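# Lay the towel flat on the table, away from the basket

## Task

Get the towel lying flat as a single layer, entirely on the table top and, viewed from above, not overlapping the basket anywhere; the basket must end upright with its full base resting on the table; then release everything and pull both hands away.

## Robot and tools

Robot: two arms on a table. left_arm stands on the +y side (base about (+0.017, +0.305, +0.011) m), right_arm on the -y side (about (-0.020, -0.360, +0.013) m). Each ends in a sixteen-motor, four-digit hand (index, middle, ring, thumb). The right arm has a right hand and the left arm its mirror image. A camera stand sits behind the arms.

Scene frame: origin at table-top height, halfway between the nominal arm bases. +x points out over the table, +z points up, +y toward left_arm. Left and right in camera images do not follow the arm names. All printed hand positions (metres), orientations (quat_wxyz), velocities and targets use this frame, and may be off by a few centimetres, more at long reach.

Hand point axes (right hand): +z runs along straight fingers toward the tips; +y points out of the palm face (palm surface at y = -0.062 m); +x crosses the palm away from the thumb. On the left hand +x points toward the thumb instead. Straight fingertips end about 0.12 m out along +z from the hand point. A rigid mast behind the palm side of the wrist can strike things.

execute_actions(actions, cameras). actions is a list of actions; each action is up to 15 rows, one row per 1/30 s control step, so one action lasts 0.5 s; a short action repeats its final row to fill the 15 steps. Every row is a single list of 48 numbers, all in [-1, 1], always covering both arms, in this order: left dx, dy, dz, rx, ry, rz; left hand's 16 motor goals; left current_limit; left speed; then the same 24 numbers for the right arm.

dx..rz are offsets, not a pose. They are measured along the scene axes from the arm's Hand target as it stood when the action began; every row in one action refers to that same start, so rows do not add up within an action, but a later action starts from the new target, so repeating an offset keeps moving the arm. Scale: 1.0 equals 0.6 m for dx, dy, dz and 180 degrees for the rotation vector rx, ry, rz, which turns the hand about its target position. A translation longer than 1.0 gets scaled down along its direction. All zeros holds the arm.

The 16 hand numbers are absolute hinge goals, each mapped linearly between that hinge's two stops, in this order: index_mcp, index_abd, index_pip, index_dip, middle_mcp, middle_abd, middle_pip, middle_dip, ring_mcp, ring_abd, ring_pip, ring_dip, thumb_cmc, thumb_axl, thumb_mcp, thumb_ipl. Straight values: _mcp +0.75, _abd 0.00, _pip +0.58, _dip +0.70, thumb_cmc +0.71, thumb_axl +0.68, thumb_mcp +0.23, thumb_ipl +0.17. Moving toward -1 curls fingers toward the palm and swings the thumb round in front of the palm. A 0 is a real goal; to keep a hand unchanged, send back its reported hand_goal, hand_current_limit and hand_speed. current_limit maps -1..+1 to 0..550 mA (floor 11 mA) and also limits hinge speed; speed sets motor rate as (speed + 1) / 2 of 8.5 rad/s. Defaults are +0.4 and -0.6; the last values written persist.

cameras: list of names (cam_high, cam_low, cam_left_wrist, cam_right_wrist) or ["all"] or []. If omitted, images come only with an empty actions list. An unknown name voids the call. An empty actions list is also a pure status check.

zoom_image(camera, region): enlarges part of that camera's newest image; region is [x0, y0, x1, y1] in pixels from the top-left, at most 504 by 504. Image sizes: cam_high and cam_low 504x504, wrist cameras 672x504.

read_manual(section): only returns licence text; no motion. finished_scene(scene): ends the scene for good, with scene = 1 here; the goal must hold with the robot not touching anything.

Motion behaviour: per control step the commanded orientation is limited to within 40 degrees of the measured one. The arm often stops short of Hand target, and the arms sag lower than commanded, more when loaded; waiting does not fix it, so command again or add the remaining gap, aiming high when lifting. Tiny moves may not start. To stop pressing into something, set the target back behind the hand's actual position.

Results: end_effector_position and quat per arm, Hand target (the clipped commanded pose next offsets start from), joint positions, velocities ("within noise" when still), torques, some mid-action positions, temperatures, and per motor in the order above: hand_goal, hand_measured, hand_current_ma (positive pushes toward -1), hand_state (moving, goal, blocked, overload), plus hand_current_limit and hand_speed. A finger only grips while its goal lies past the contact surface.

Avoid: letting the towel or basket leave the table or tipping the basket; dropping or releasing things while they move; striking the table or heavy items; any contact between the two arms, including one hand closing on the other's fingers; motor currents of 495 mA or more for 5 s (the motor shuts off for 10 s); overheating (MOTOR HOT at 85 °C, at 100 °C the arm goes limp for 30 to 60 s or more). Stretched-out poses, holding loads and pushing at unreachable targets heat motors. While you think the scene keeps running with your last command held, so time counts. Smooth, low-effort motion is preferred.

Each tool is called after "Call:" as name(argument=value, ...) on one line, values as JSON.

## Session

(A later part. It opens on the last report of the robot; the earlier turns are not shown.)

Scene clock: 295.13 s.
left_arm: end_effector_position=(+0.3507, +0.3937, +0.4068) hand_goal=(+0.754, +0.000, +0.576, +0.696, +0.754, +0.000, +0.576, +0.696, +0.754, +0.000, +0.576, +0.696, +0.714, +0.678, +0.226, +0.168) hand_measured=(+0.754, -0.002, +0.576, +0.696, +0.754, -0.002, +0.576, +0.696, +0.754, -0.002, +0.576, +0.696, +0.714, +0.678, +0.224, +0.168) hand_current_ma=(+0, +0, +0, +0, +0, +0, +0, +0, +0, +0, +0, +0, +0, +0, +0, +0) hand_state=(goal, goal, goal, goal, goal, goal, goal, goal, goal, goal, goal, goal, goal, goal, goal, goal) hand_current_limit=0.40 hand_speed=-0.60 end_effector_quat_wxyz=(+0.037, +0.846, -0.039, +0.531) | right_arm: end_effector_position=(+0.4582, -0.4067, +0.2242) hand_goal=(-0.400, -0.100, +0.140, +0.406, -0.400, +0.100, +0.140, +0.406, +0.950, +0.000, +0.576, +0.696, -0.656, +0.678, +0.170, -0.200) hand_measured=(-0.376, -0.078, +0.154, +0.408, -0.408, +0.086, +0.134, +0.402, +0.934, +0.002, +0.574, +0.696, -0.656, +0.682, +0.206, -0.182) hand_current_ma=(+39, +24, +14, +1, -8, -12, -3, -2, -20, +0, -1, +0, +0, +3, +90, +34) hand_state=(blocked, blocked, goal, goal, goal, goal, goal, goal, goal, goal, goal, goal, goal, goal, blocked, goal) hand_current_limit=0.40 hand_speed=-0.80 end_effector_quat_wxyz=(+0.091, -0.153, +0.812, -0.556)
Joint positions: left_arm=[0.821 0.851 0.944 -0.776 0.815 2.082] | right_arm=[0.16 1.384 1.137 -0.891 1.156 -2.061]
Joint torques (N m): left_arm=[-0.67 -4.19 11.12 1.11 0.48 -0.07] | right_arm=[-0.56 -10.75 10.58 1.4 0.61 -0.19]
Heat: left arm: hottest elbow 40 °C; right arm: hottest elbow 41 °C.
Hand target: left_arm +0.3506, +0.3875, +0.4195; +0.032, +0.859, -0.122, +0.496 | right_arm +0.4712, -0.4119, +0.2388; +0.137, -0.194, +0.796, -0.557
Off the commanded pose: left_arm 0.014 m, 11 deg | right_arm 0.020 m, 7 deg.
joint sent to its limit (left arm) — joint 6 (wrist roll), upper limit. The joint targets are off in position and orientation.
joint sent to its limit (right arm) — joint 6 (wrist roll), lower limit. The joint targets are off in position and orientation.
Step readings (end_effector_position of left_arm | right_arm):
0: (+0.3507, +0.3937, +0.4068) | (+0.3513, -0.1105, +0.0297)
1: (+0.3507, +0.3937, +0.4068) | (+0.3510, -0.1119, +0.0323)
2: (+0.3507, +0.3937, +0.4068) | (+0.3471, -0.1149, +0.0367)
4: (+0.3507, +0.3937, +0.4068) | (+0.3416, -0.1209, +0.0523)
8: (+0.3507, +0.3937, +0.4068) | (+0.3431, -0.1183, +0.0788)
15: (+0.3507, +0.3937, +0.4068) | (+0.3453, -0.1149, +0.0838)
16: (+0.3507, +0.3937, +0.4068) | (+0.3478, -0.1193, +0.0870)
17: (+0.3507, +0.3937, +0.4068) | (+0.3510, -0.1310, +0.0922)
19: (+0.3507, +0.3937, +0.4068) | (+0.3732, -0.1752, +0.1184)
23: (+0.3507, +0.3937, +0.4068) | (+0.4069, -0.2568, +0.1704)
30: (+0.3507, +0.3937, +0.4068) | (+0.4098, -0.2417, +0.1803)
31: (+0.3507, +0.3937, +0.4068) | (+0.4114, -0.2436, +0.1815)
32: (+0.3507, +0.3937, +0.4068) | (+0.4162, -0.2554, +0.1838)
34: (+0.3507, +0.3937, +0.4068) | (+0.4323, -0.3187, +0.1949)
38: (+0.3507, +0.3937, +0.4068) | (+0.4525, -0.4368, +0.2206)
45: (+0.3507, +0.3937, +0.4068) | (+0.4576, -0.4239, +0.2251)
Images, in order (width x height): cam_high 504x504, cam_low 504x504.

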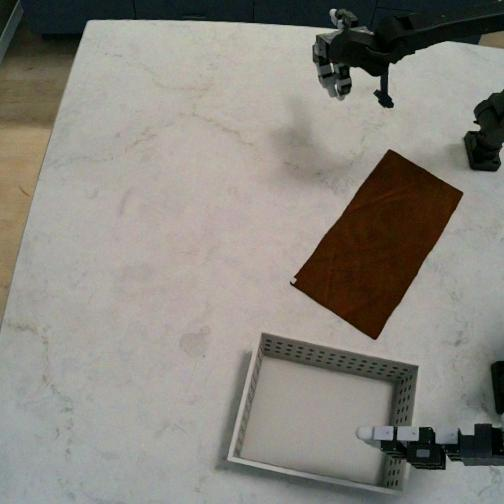

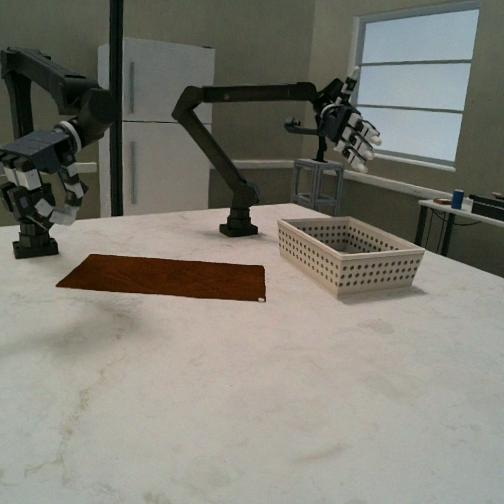

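Call:
execute_actions(actions=[[[0,0,0,0,0,0,0.754,0,0.576,0.696,0.754,0,0.576,0.696,0.754,0,0.576,0.696,0.714,0.678,0.226,0.168,0.4,-0.6,-0.03,0.188,0.06,0.1022,-0.0193,-0.0918,-0.2,0,-0.737,-0.174,-0.2,0,-0.737,-0.174,-0.2,0,-0.737,-0.174,0.714,0.678,0.226,0.168,0.4,-0.6]],[[0,0,0,0,0,0,0.754,0,0.576,0.696,0.754,0,0.576,0.696,0.754,0,0.576,0.696,0.714,0.678,0.226,0.168,0.4,-0.6,-0.03,0.188,0.02,0.1022,-0.0193,-0.0918,-0.479,0,-0.737,-0.174,-0.479,0,-0.737,-0.174,-0.479,0,-0.737,-0.174,0.714,0.678,0.226,0.168,0.4,-0.6]],[[0,0,0,0,0,0,0.754,0,0.576,0.696,0.754,0,0.576,0.696,0.754,0,0.576,0.696,0.714,0.678,0.226,0.168,0.4,-0.6,-0.03,0.188,0,0.1022,-0.0193,-0.0918,-0.479,0,-0.737,-0.174,-0.479,0,-0.737,-0.174,-0.479,0,-0.737,-0.174,0.714,0.678,0.226,0.168,0.4,-0.6]],[[0,0,0,0,0,0,0.754,0,0.576,0.696,0.754,0,0.576,0.696,0.754,0,0.576,0.696,0.714,0.678,0.226,0.168,0.4,-0.6,-0.03,0.188,-0.1,0.1022,-0.0193,-0.0918,-0.479,0,-0.737,-0.174,-0.479,0,-0.737,-0.174,-0.479,0,-0.737,-0.174,0.714,0.678,0.226,0.168,0.4,-0.6]]], cameras=["cam_high","cam_low","cam_right_wrist"])

Scene clock: 360.30 s.
left_arm: end_effector_position=(+0.3507, +0.3937, +0.4068) hand_goal=(+0.754, +0.000, +0.576, +0.696, +0.754, +0.000, +0.576, +0.696, +0.754, +0.000, +0.576, +0.696, +0.714, +0.678, +0.226, +0.168) hand_measured=(+0.754, -0.002, +0.576, +0.696, +0.754, -0.002, +0.576, +0.696, +0.754, -0.002, +0.576, +0.696, +0.714, +0.678, +0.224, +0.168) hand_current_ma=(+0, +0, +0, +0, +0, +0, +0, +0, +0, +0, +0, +0, +0, +0, +0, +0) hand_state=(goal, goal, goal, goal, goal, goal, goal, goal, goal, goal, goal, goal, goal, goal, goal, goal) hand_current_limit=0.40 hand_speed=-0.60 end_effector_quat_wxyz=(+0.037, +0.846, -0.039, +0.531) | right_arm: end_effector_position=(+0.3930, +0.0332, +0.2126) hand_goal=(-0.478, +0.000, -0.736, -0.174, -0.478, +0.000, -0.736, -0.174, -0.478, +0.000, -0.736, -0.174, +0.714, +0.678, +0.226, +0.168) hand_measured=(-0.408, -0.002, -0.716, -0.172, -0.398, +0.002, -0.718, -0.174, -0.398, +0.002, -0.718, -0.174, +0.714, +0.680, +0.222, +0.166) hand_current_ma=(+182, -1, +25, +1, +217, +1, +20, +0, +220, +0, +21, +0, +0, +1, -4, -1) hand_state=(blocked, goal, goal, goal, blocked, goal, goal, goal, blocked, goal, goal, goal, goal, goal, goal, goal) hand_current_limit=0.40 hand_speed=-0.60 end_effector_quat_wxyz=(-0.010, +0.409, +0.912, -0.019)
Joint positions: left_arm=[0.821 0.851 0.944 -0.776 0.815 2.082] | right_arm=[0.807 1.648 1.511 -1.476 -0.006 0.086]
Joint torques (N m): left_arm=[-0.67 -4.13 11.14 1.1 0.48 -0.07] | right_arm=[-0.09 -15.85 9.05 0.8 0.13 0.13]
Heat: left arm: hottest elbow 40 °C; right arm: hottest elbow 43 °C.
Hand target: left_arm +0.3506, +0.3875, +0.4195; +0.032, +0.859, -0.122, +0.496 | right_arm +0.3992, +0.0393, +0.2268; +0.000, +0.415, +0.910, +0.000
Off the commanded pose: left_arm 0.014 m, 11 deg | right_arm 0.017 m, 3 deg.
joint sent to its limit (left arm) — joint 6 (wrist roll), upper limit. The joint targets are off in position and orientation.
Step readings (end_effector_position of left_arm | right_arm):
0: (+0.3507, +0.3937, +0.4068) | (+0.4582, -0.4067, +0.2242)
1: (+0.3507, +0.3937, +0.4068) | (+0.4563, -0.4000, +0.2214)
2: (+0.3507, +0.3937, +0.4068) | (+0.4483, -0.3838, +0.2173)
4: (+0.3507, +0.3937, +0.4068) | (+0.4291, -0.3470, +0.2218)
8: (+0.3507, +0.3937, +0.4068) | (+0.4236, -0.2969, +0.2543)
15: (+0.3507, +0.3937, +0.4068) | (+0.4365, -0.2961, +0.2657)
16: (+0.3507, +0.3937, +0.4068) | (+0.4336, -0.2865, +0.2602)
17: (+0.3507, +0.3937, +0.4068) | (+0.4245, -0.2644, +0.2526)
19: (+0.3507, +0.3937, +0.4068) | (+0.4104, -0.2269, +0.2512)
23: (+0.3507, +0.3937, +0.4068) | (+0.4067, -0.1806, +0.2634)
30: (+0.3507, +0.3937, +0.4068) | (+0.4185, -0.1828, +0.2717)
31: (+0.3507, +0.3937, +0.4068) | (+0.4166, -0.1747, +0.2706)
32: (+0.3507, +0.3937, +0.4068) | (+0.4107, -0.1548, +0.2693)
34: (+0.3507, +0.3937, +0.4068) | (+0.4003, -0.1164, +0.2712)
38: (+0.3507, +0.3937, +0.4068) | (+0.3885, -0.0653, +0.2715)
45: (+0.3507, +0.3937, +0.4068) | (+0.3985, -0.0704, +0.2673)
46: (+0.3507, +0.3937, +0.4068) | (+0.3980, -0.0640, +0.2657)
47: (+0.3507, +0.3937, +0.4068) | (+0.3970, -0.0473, +0.2644)
49: (+0.3507, +0.3937, +0.4068) | (+0.3942, -0.0064, +0.2559)
53: (+0.3507, +0.3937, +0.4068) | (+0.3771, +0.0474, +0.2261)
60: (+0.3507, +0.3937, +0.4068) | (+0.3801, +0.0474, +0.2125)
Images, in order (width x height): cam_high 504x504, cam_low 504x504, cam_right_wrist 672x504.

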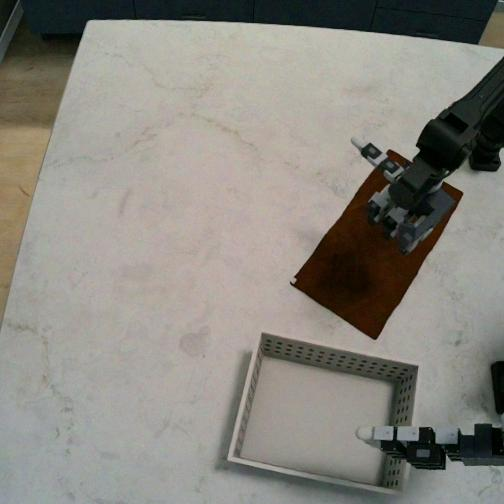

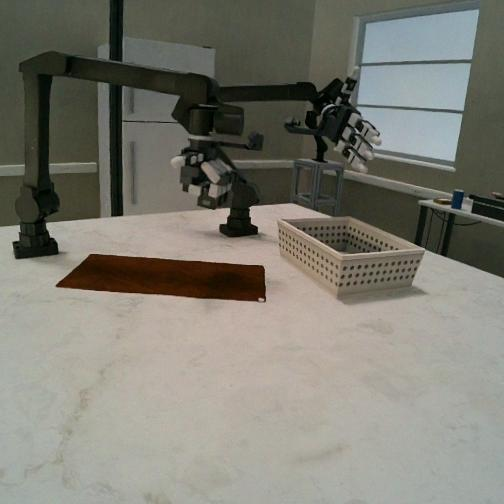

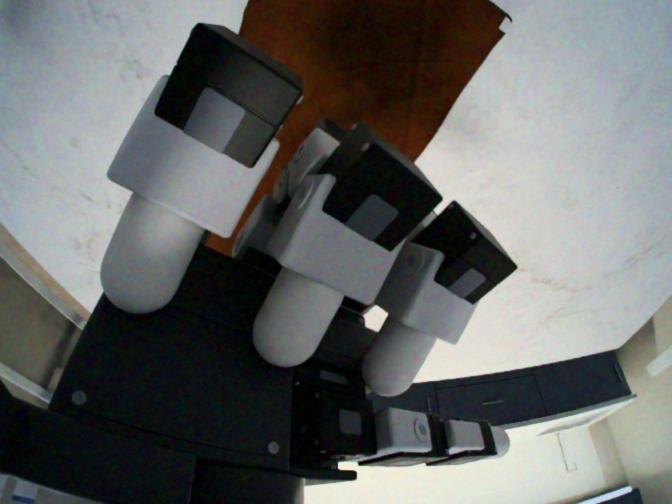

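Call:
zoom_image(camera="cam_right_wrist", region=[220, 0, 540, 240])

Scaled by 1.575 from the camera's 672x504 image, which has a finer 960x720 frame.

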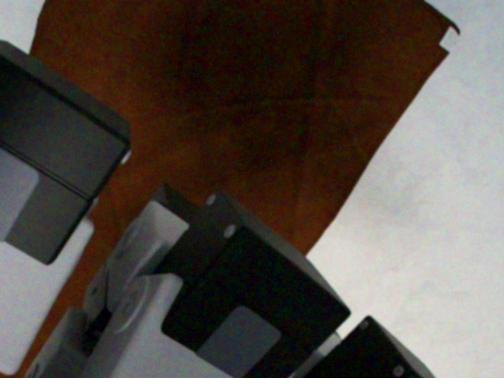

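Call:
execute_actions(actions=[[[0,0,0,0,0,0,0.754,0,0.576,0.696,0.754,0,0.576,0.696,0.754,0,0.576,0.696,0.714,0.678,0.226,0.168,0.4,-0.6,0.08,0.12,-0.05,0,0,0,-0.4,0,-0.72,-0.174,-0.39,0,-0.72,-0.174,-0.39,0,-0.72,-0.174,0.714,0.678,0.226,0.168,0.4,-0.6]]], cameras=["cam_right_wrist"])

Call:
zoom_image(camera="cam_right_wrist", region=[220, 0, 540, 240])

Scene clock: 370.50 s.
left_arm: end_effector_position=(+0.3507, +0.3937, +0.4068) hand_goal=(+0.754, +0.000, +0.576, +0.696, +0.754, +0.000, +0.576, +0.696, +0.754, +0.000, +0.576, +0.696, +0.714, +0.678, +0.226, +0.168) hand_measured=(+0.754, -0.002, +0.576, +0.696, +0.754, -0.002, +0.576, +0.696, +0.754, -0.002, +0.576, +0.696, +0.714, +0.678, +0.224, +0.168) hand_current_ma=(+0, +0, +0, +0, +0, +0, +0, +0, +0, +0, +0, +0, +0, +0, +0, +0) hand_state=(goal, goal, goal, goal, goal, goal, goal, goal, goal, goal, goal, goal, goal, goal, goal, goal) hand_current_limit=0.40 hand_speed=-0.60 end_effector_quat_wxyz=(+0.037, +0.846, -0.039, +0.531) | right_arm: end_effector_position=(+0.4379, +0.1045, +0.1699) hand_goal=(-0.400, +0.000, -0.720, -0.174, -0.390, +0.000, -0.720, -0.174, -0.390, +0.000, -0.720, -0.174, +0.714, +0.678, +0.226, +0.168) hand_measured=(-0.392, -0.002, -0.716, -0.172, -0.382, +0.002, -0.716, -0.174, -0.382, +0.002, -0.716, -0.174, +0.714, +0.680, +0.222, +0.166) hand_current_ma=(+8, -1, +2, +1, +8, +1, +2, +0, +9, +0, +2, +0, +0, +1, -4, -1) hand_state=(goal, goal, goal, goal, goal, goal, goal, goal, goal, goal, goal, goal, goal, goal, goal, goal) hand_current_limit=0.40 hand_speed=-0.60 end_effector_quat_wxyz=(-0.010, +0.406, +0.914, -0.022)
Joint positions: left_arm=[0.821 0.851 0.944 -0.776 0.815 2.082] | right_arm=[0.835 1.887 1.727 -1.459 -0.006 0.106]
Joint torques (N m): left_arm=[-0.67 -4.19 11.14 1.1 0.48 -0.07] | right_arm=[0.44 -20.42 11.07 -0.2 0.12 0.14]
Heat: left arm: hottest elbow 40 °C; right arm: hottest elbow 43 °C.
Hand target: left_arm +0.3506, +0.3875, +0.4195; +0.032, +0.859, -0.122, +0.496 | right_arm +0.4472, +0.1113, +0.1968; +0.000, +0.415, +0.910, +0.000
Off the commanded pose: left_arm 0.014 m, 11 deg | right_arm 0.029 m, 3 deg.
joint sent to its limit (left arm) — joint 6 (wrist roll), upper limit. The joint targets are off in position and orientation.
Step readings (end_effector_position of left_arm | right_arm):
0: (+0.3507, +0.3937, +0.4068) | (+0.3930, +0.0332, +0.2126)
1: (+0.3507, +0.3937, +0.4068) | (+0.3950, +0.0360, +0.2123)
2: (+0.3507, +0.3937, +0.4068) | (+0.4032, +0.0446, +0.2149)
4: (+0.3507, +0.3937, +0.4068) | (+0.4263, +0.0726, +0.2137)
8: (+0.3507, +0.3937, +0.4068) | (+0.4443, +0.1017, +0.1868)
15: (+0.3507, +0.3937, +0.4068) | (+0.4379, +0.1045, +0.1689)
Images, in order (width x height): cam_right_wrist 672x504.

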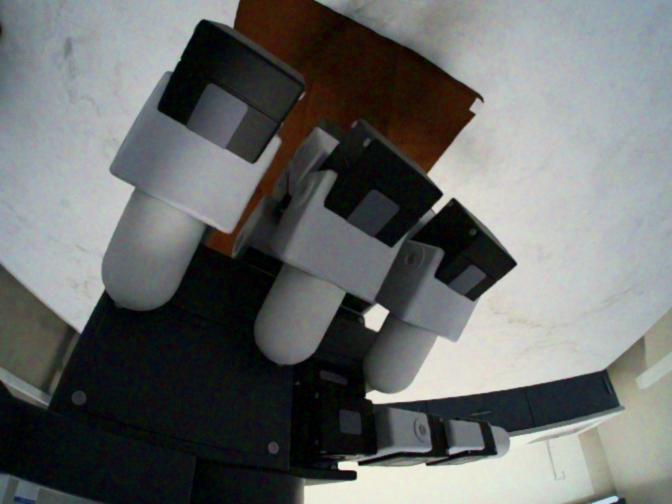

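Scaled by 1.575 from the camera's 672x504 image, which has a finer 960x720 frame.

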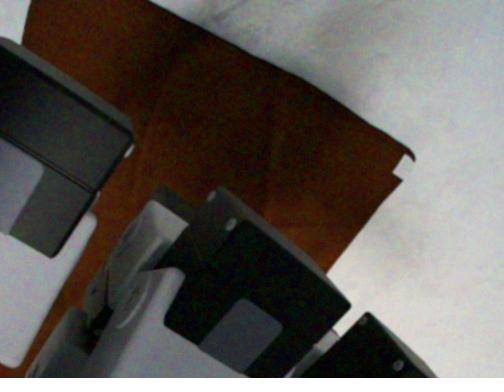

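Call:
zoom_image(camera="cam_right_wrist", region=[400, 60, 500, 180])

Call:
zoom_image(camera="cam_right_wrist", region=[230, 0, 420, 130])

Scaled by 4.200 from the camera's 672x504 image, which has a finer 960x720 frame.

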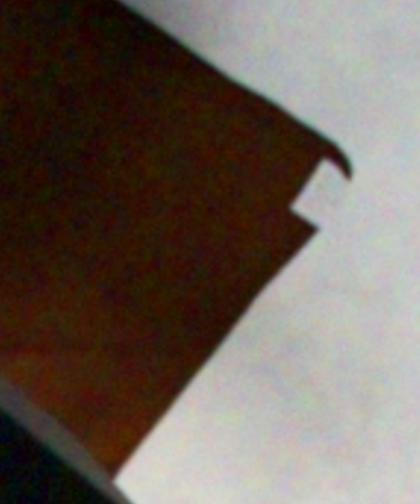

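Scaled by 2.653 from the camera's 672x504 image, which has a finer 960x720 frame.

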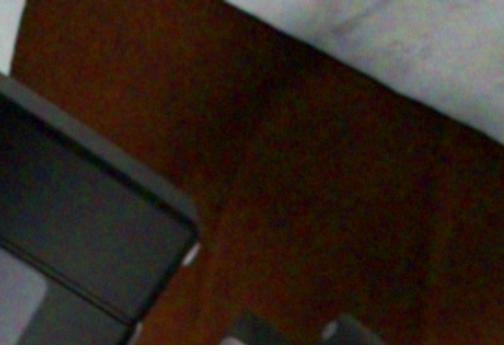

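Call:
execute_actions(actions=[[[0,0,0,0,0,0,0.754,0,0.576,0.696,0.754,0,0.576,0.696,0.754,0,0.576,0.696,0.714,0.678,0.226,0.168,0.4,-0.6,0,-0.1,0.12,0,0,0,-0.4,0,-0.72,-0.174,-0.39,0,-0.72,-0.174,-0.39,0,-0.72,-0.174,0.714,0.678,0.226,0.168,0.4,-0.6]],[[0,0,0,0,0,0,0.754,0,0.576,0.696,0.754,0,0.576,0.696,0.754,0,0.576,0.696,0.714,0.678,0.226,0.168,0.4,-0.6,0,-0.25,0.05,0,0,-0.08,-0.4,0,-0.72,-0.174,-0.39,0,-0.72,-0.174,-0.39,0,-0.72,-0.174,0.714,0.678,0.226,0.168,0.4,-0.6]],[[0,0,0,0,0,0,0.754,0,0.576,0.696,0.754,0,0.576,0.696,0.754,0,0.576,0.696,0.714,0.678,0.226,0.168,0.4,-0.6,0,-0.3,0,0,0,-0.12,-0.4,0,-0.72,-0.174,-0.39,0,-0.72,-0.174,-0.39,0,-0.72,-0.174,0.714,0.678,0.226,0.168,0.4,-0.6]],[[0,0,0,0,0,0,0.754,0,0.576,0.696,0.754,0,0.576,0.696,0.754,0,0.576,0.696,0.714,0.678,0.226,0.168,0.4,-0.6,0,-0.2,0,0,0,-0.08,-0.4,0,-0.72,-0.174,-0.39,0,-0.72,-0.174,-0.39,0,-0.72,-0.174,0.714,0.678,0.226,0.168,0.4,-0.6]]], cameras=["cam_high","cam_low"])

Call:
zoom_image(camera="cam_high", region=[280, 250, 440, 380])

Call:
zoom_image(camera="cam_low", region=[150, 210, 350, 310])

Scene clock: 387.13 s.
left_arm: end_effector_position=(+0.3507, +0.3937, +0.4068) hand_goal=(+0.754, +0.000, +0.576, +0.696, +0.754, +0.000, +0.576, +0.696, +0.754, +0.000, +0.576, +0.696, +0.714, +0.678, +0.226, +0.168) hand_measured=(+0.754, -0.002, +0.576, +0.696, +0.754, -0.002, +0.576, +0.696, +0.754, -0.002, +0.576, +0.696, +0.714, +0.678, +0.224, +0.168) hand_current_ma=(+0, +0, +0, +0, +0, +0, +0, +0, +0, +0, +0, +0, +0, +0, +0, +0) hand_state=(goal, goal, goal, goal, goal, goal, goal, goal, goal, goal, goal, goal, goal, goal, goal, goal) hand_current_limit=0.40 hand_speed=-0.60 end_effector_quat_wxyz=(+0.037, +0.846, -0.039, +0.531) | right_arm: end_effector_position=(+0.4418, -0.3961, +0.2848) hand_goal=(-0.400, +0.000, -0.720, -0.174, -0.390, +0.000, -0.720, -0.174, -0.390, +0.000, -0.720, -0.174, +0.714, +0.678, +0.226, +0.168) hand_measured=(-0.392, -0.002, -0.718, -0.172, -0.382, +0.000, -0.718, -0.174, -0.380, +0.000, -0.718, -0.174, +0.712, +0.680, +0.222, +0.166) hand_current_ma=(+8, -1, +1, +1, +8, +0, +1, +0, +9, +0, +1, +0, -1, +1, -4, -1) hand_state=(goal, goal, goal, goal, goal, goal, goal, goal, goal, goal, goal, goal, goal, goal, goal, goal) hand_current_limit=0.40 hand_speed=-0.60 end_effector_quat_wxyz=(-0.011, +0.761, +0.649, -0.011)
Joint positions: left_arm=[0.821 0.851 0.944 -0.776 0.815 2.082] | right_arm=[-0.006 1.354 1.371 -1.619 -0.002 0.16]
Joint torques (N m): left_arm=[-0.67 -4.19 11.14 1.1 0.48 -0.07] | right_arm=[0.32 -10.87 9.72 0.16 0.06 -0.09]
Heat: left arm: hottest elbow 40 °C; right arm: hottest elbow 45 °C.
Hand target: left_arm +0.3506, +0.3875, +0.4195; +0.032, +0.859, -0.122, +0.496 | right_arm +0.4472, -0.3987, +0.2988; +0.000, +0.763, +0.647, +0.000
Off the commanded pose: left_arm 0.014 m, 11 deg | right_arm 0.015 m, 2 deg.
joint sent to its limit (left arm) — joint 6 (wrist roll), upper limit. The joint targets are off in position and orientation.
Step readings (end_effector_position of left_arm | right_arm):
0: (+0.3507, +0.3937, +0.4068) | (+0.4379, +0.1045, +0.1699)
1: (+0.3507, +0.3937, +0.4068) | (+0.4383, +0.1021, +0.1719)
2: (+0.3507, +0.3937, +0.4068) | (+0.4332, +0.0948, +0.1743)
4: (+0.3507, +0.3937, +0.4068) | (+0.4293, +0.0773, +0.1916)
8: (+0.3507, +0.3937, +0.4068) | (+0.4384, +0.0476, +0.2437)
15: (+0.3507, +0.3937, +0.4068) | (+0.4478, +0.0374, +0.2718)
16: (+0.3507, +0.3937, +0.4068) | (+0.4467, +0.0364, +0.2703)
17: (+0.3507, +0.3937, +0.4068) | (+0.4397, +0.0227, +0.2628)
19: (+0.3507, +0.3937, +0.4068) | (+0.4279, -0.0236, +0.2538)
23: (+0.3507, +0.3937, +0.4068) | (+0.4457, -0.1040, +0.2776)
30: (+0.3507, +0.3937, +0.4068) | (+0.4475, -0.1165, +0.2931)
31: (+0.3507, +0.3937, +0.4068) | (+0.4460, -0.1155, +0.2913)
32: (+0.3507, +0.3937, +0.4068) | (+0.4401, -0.1273, +0.2847)
34: (+0.3507, +0.3937, +0.4068) | (+0.4315, -0.1828, +0.2731)
38: (+0.3507, +0.3937, +0.4068) | (+0.4421, -0.2914, +0.2821)
45: (+0.3507, +0.3937, +0.4068) | (+0.4410, -0.2913, +0.2843)
46: (+0.3507, +0.3937, +0.4068) | (+0.4406, -0.2891, +0.2849)
47: (+0.3507, +0.3937, +0.4068) | (+0.4403, -0.2958, +0.2844)
49: (+0.3507, +0.3937, +0.4068) | (+0.4423, -0.3338, +0.2845)
53: (+0.3507, +0.3937, +0.4068) | (+0.4399, -0.4142, +0.2853)
60: (+0.3507, +0.3937, +0.4068) | (+0.4407, -0.4060, +0.2849)
Images, in order (width x height): cam_high 504x504, cam_low 504x504.

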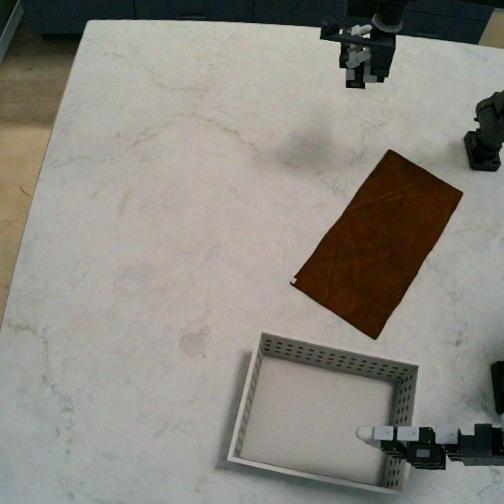

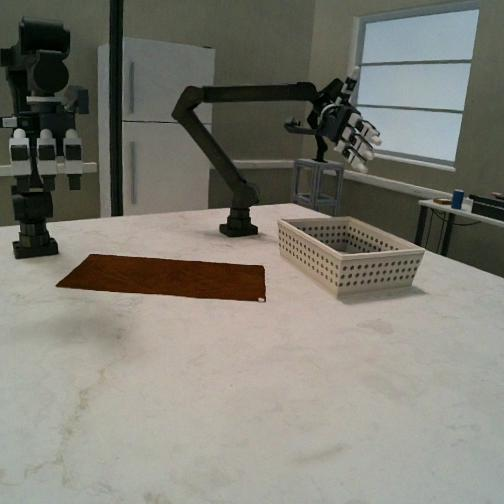

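Scaled by 3.150 from the camera's 504x504 image, which has a finer 720x720 frame.

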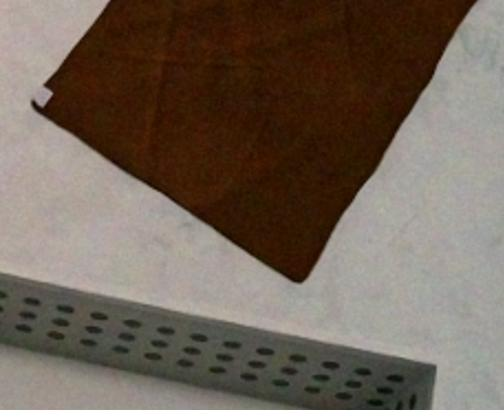

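Scaled by 2.520 from the camera's 504x504 image, which has a finer 720x720 frame.

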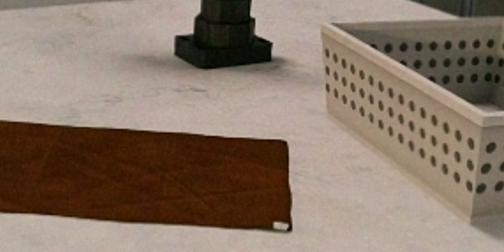

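Call:
finished_scene(scene=1)

The scene is finished: the task was done.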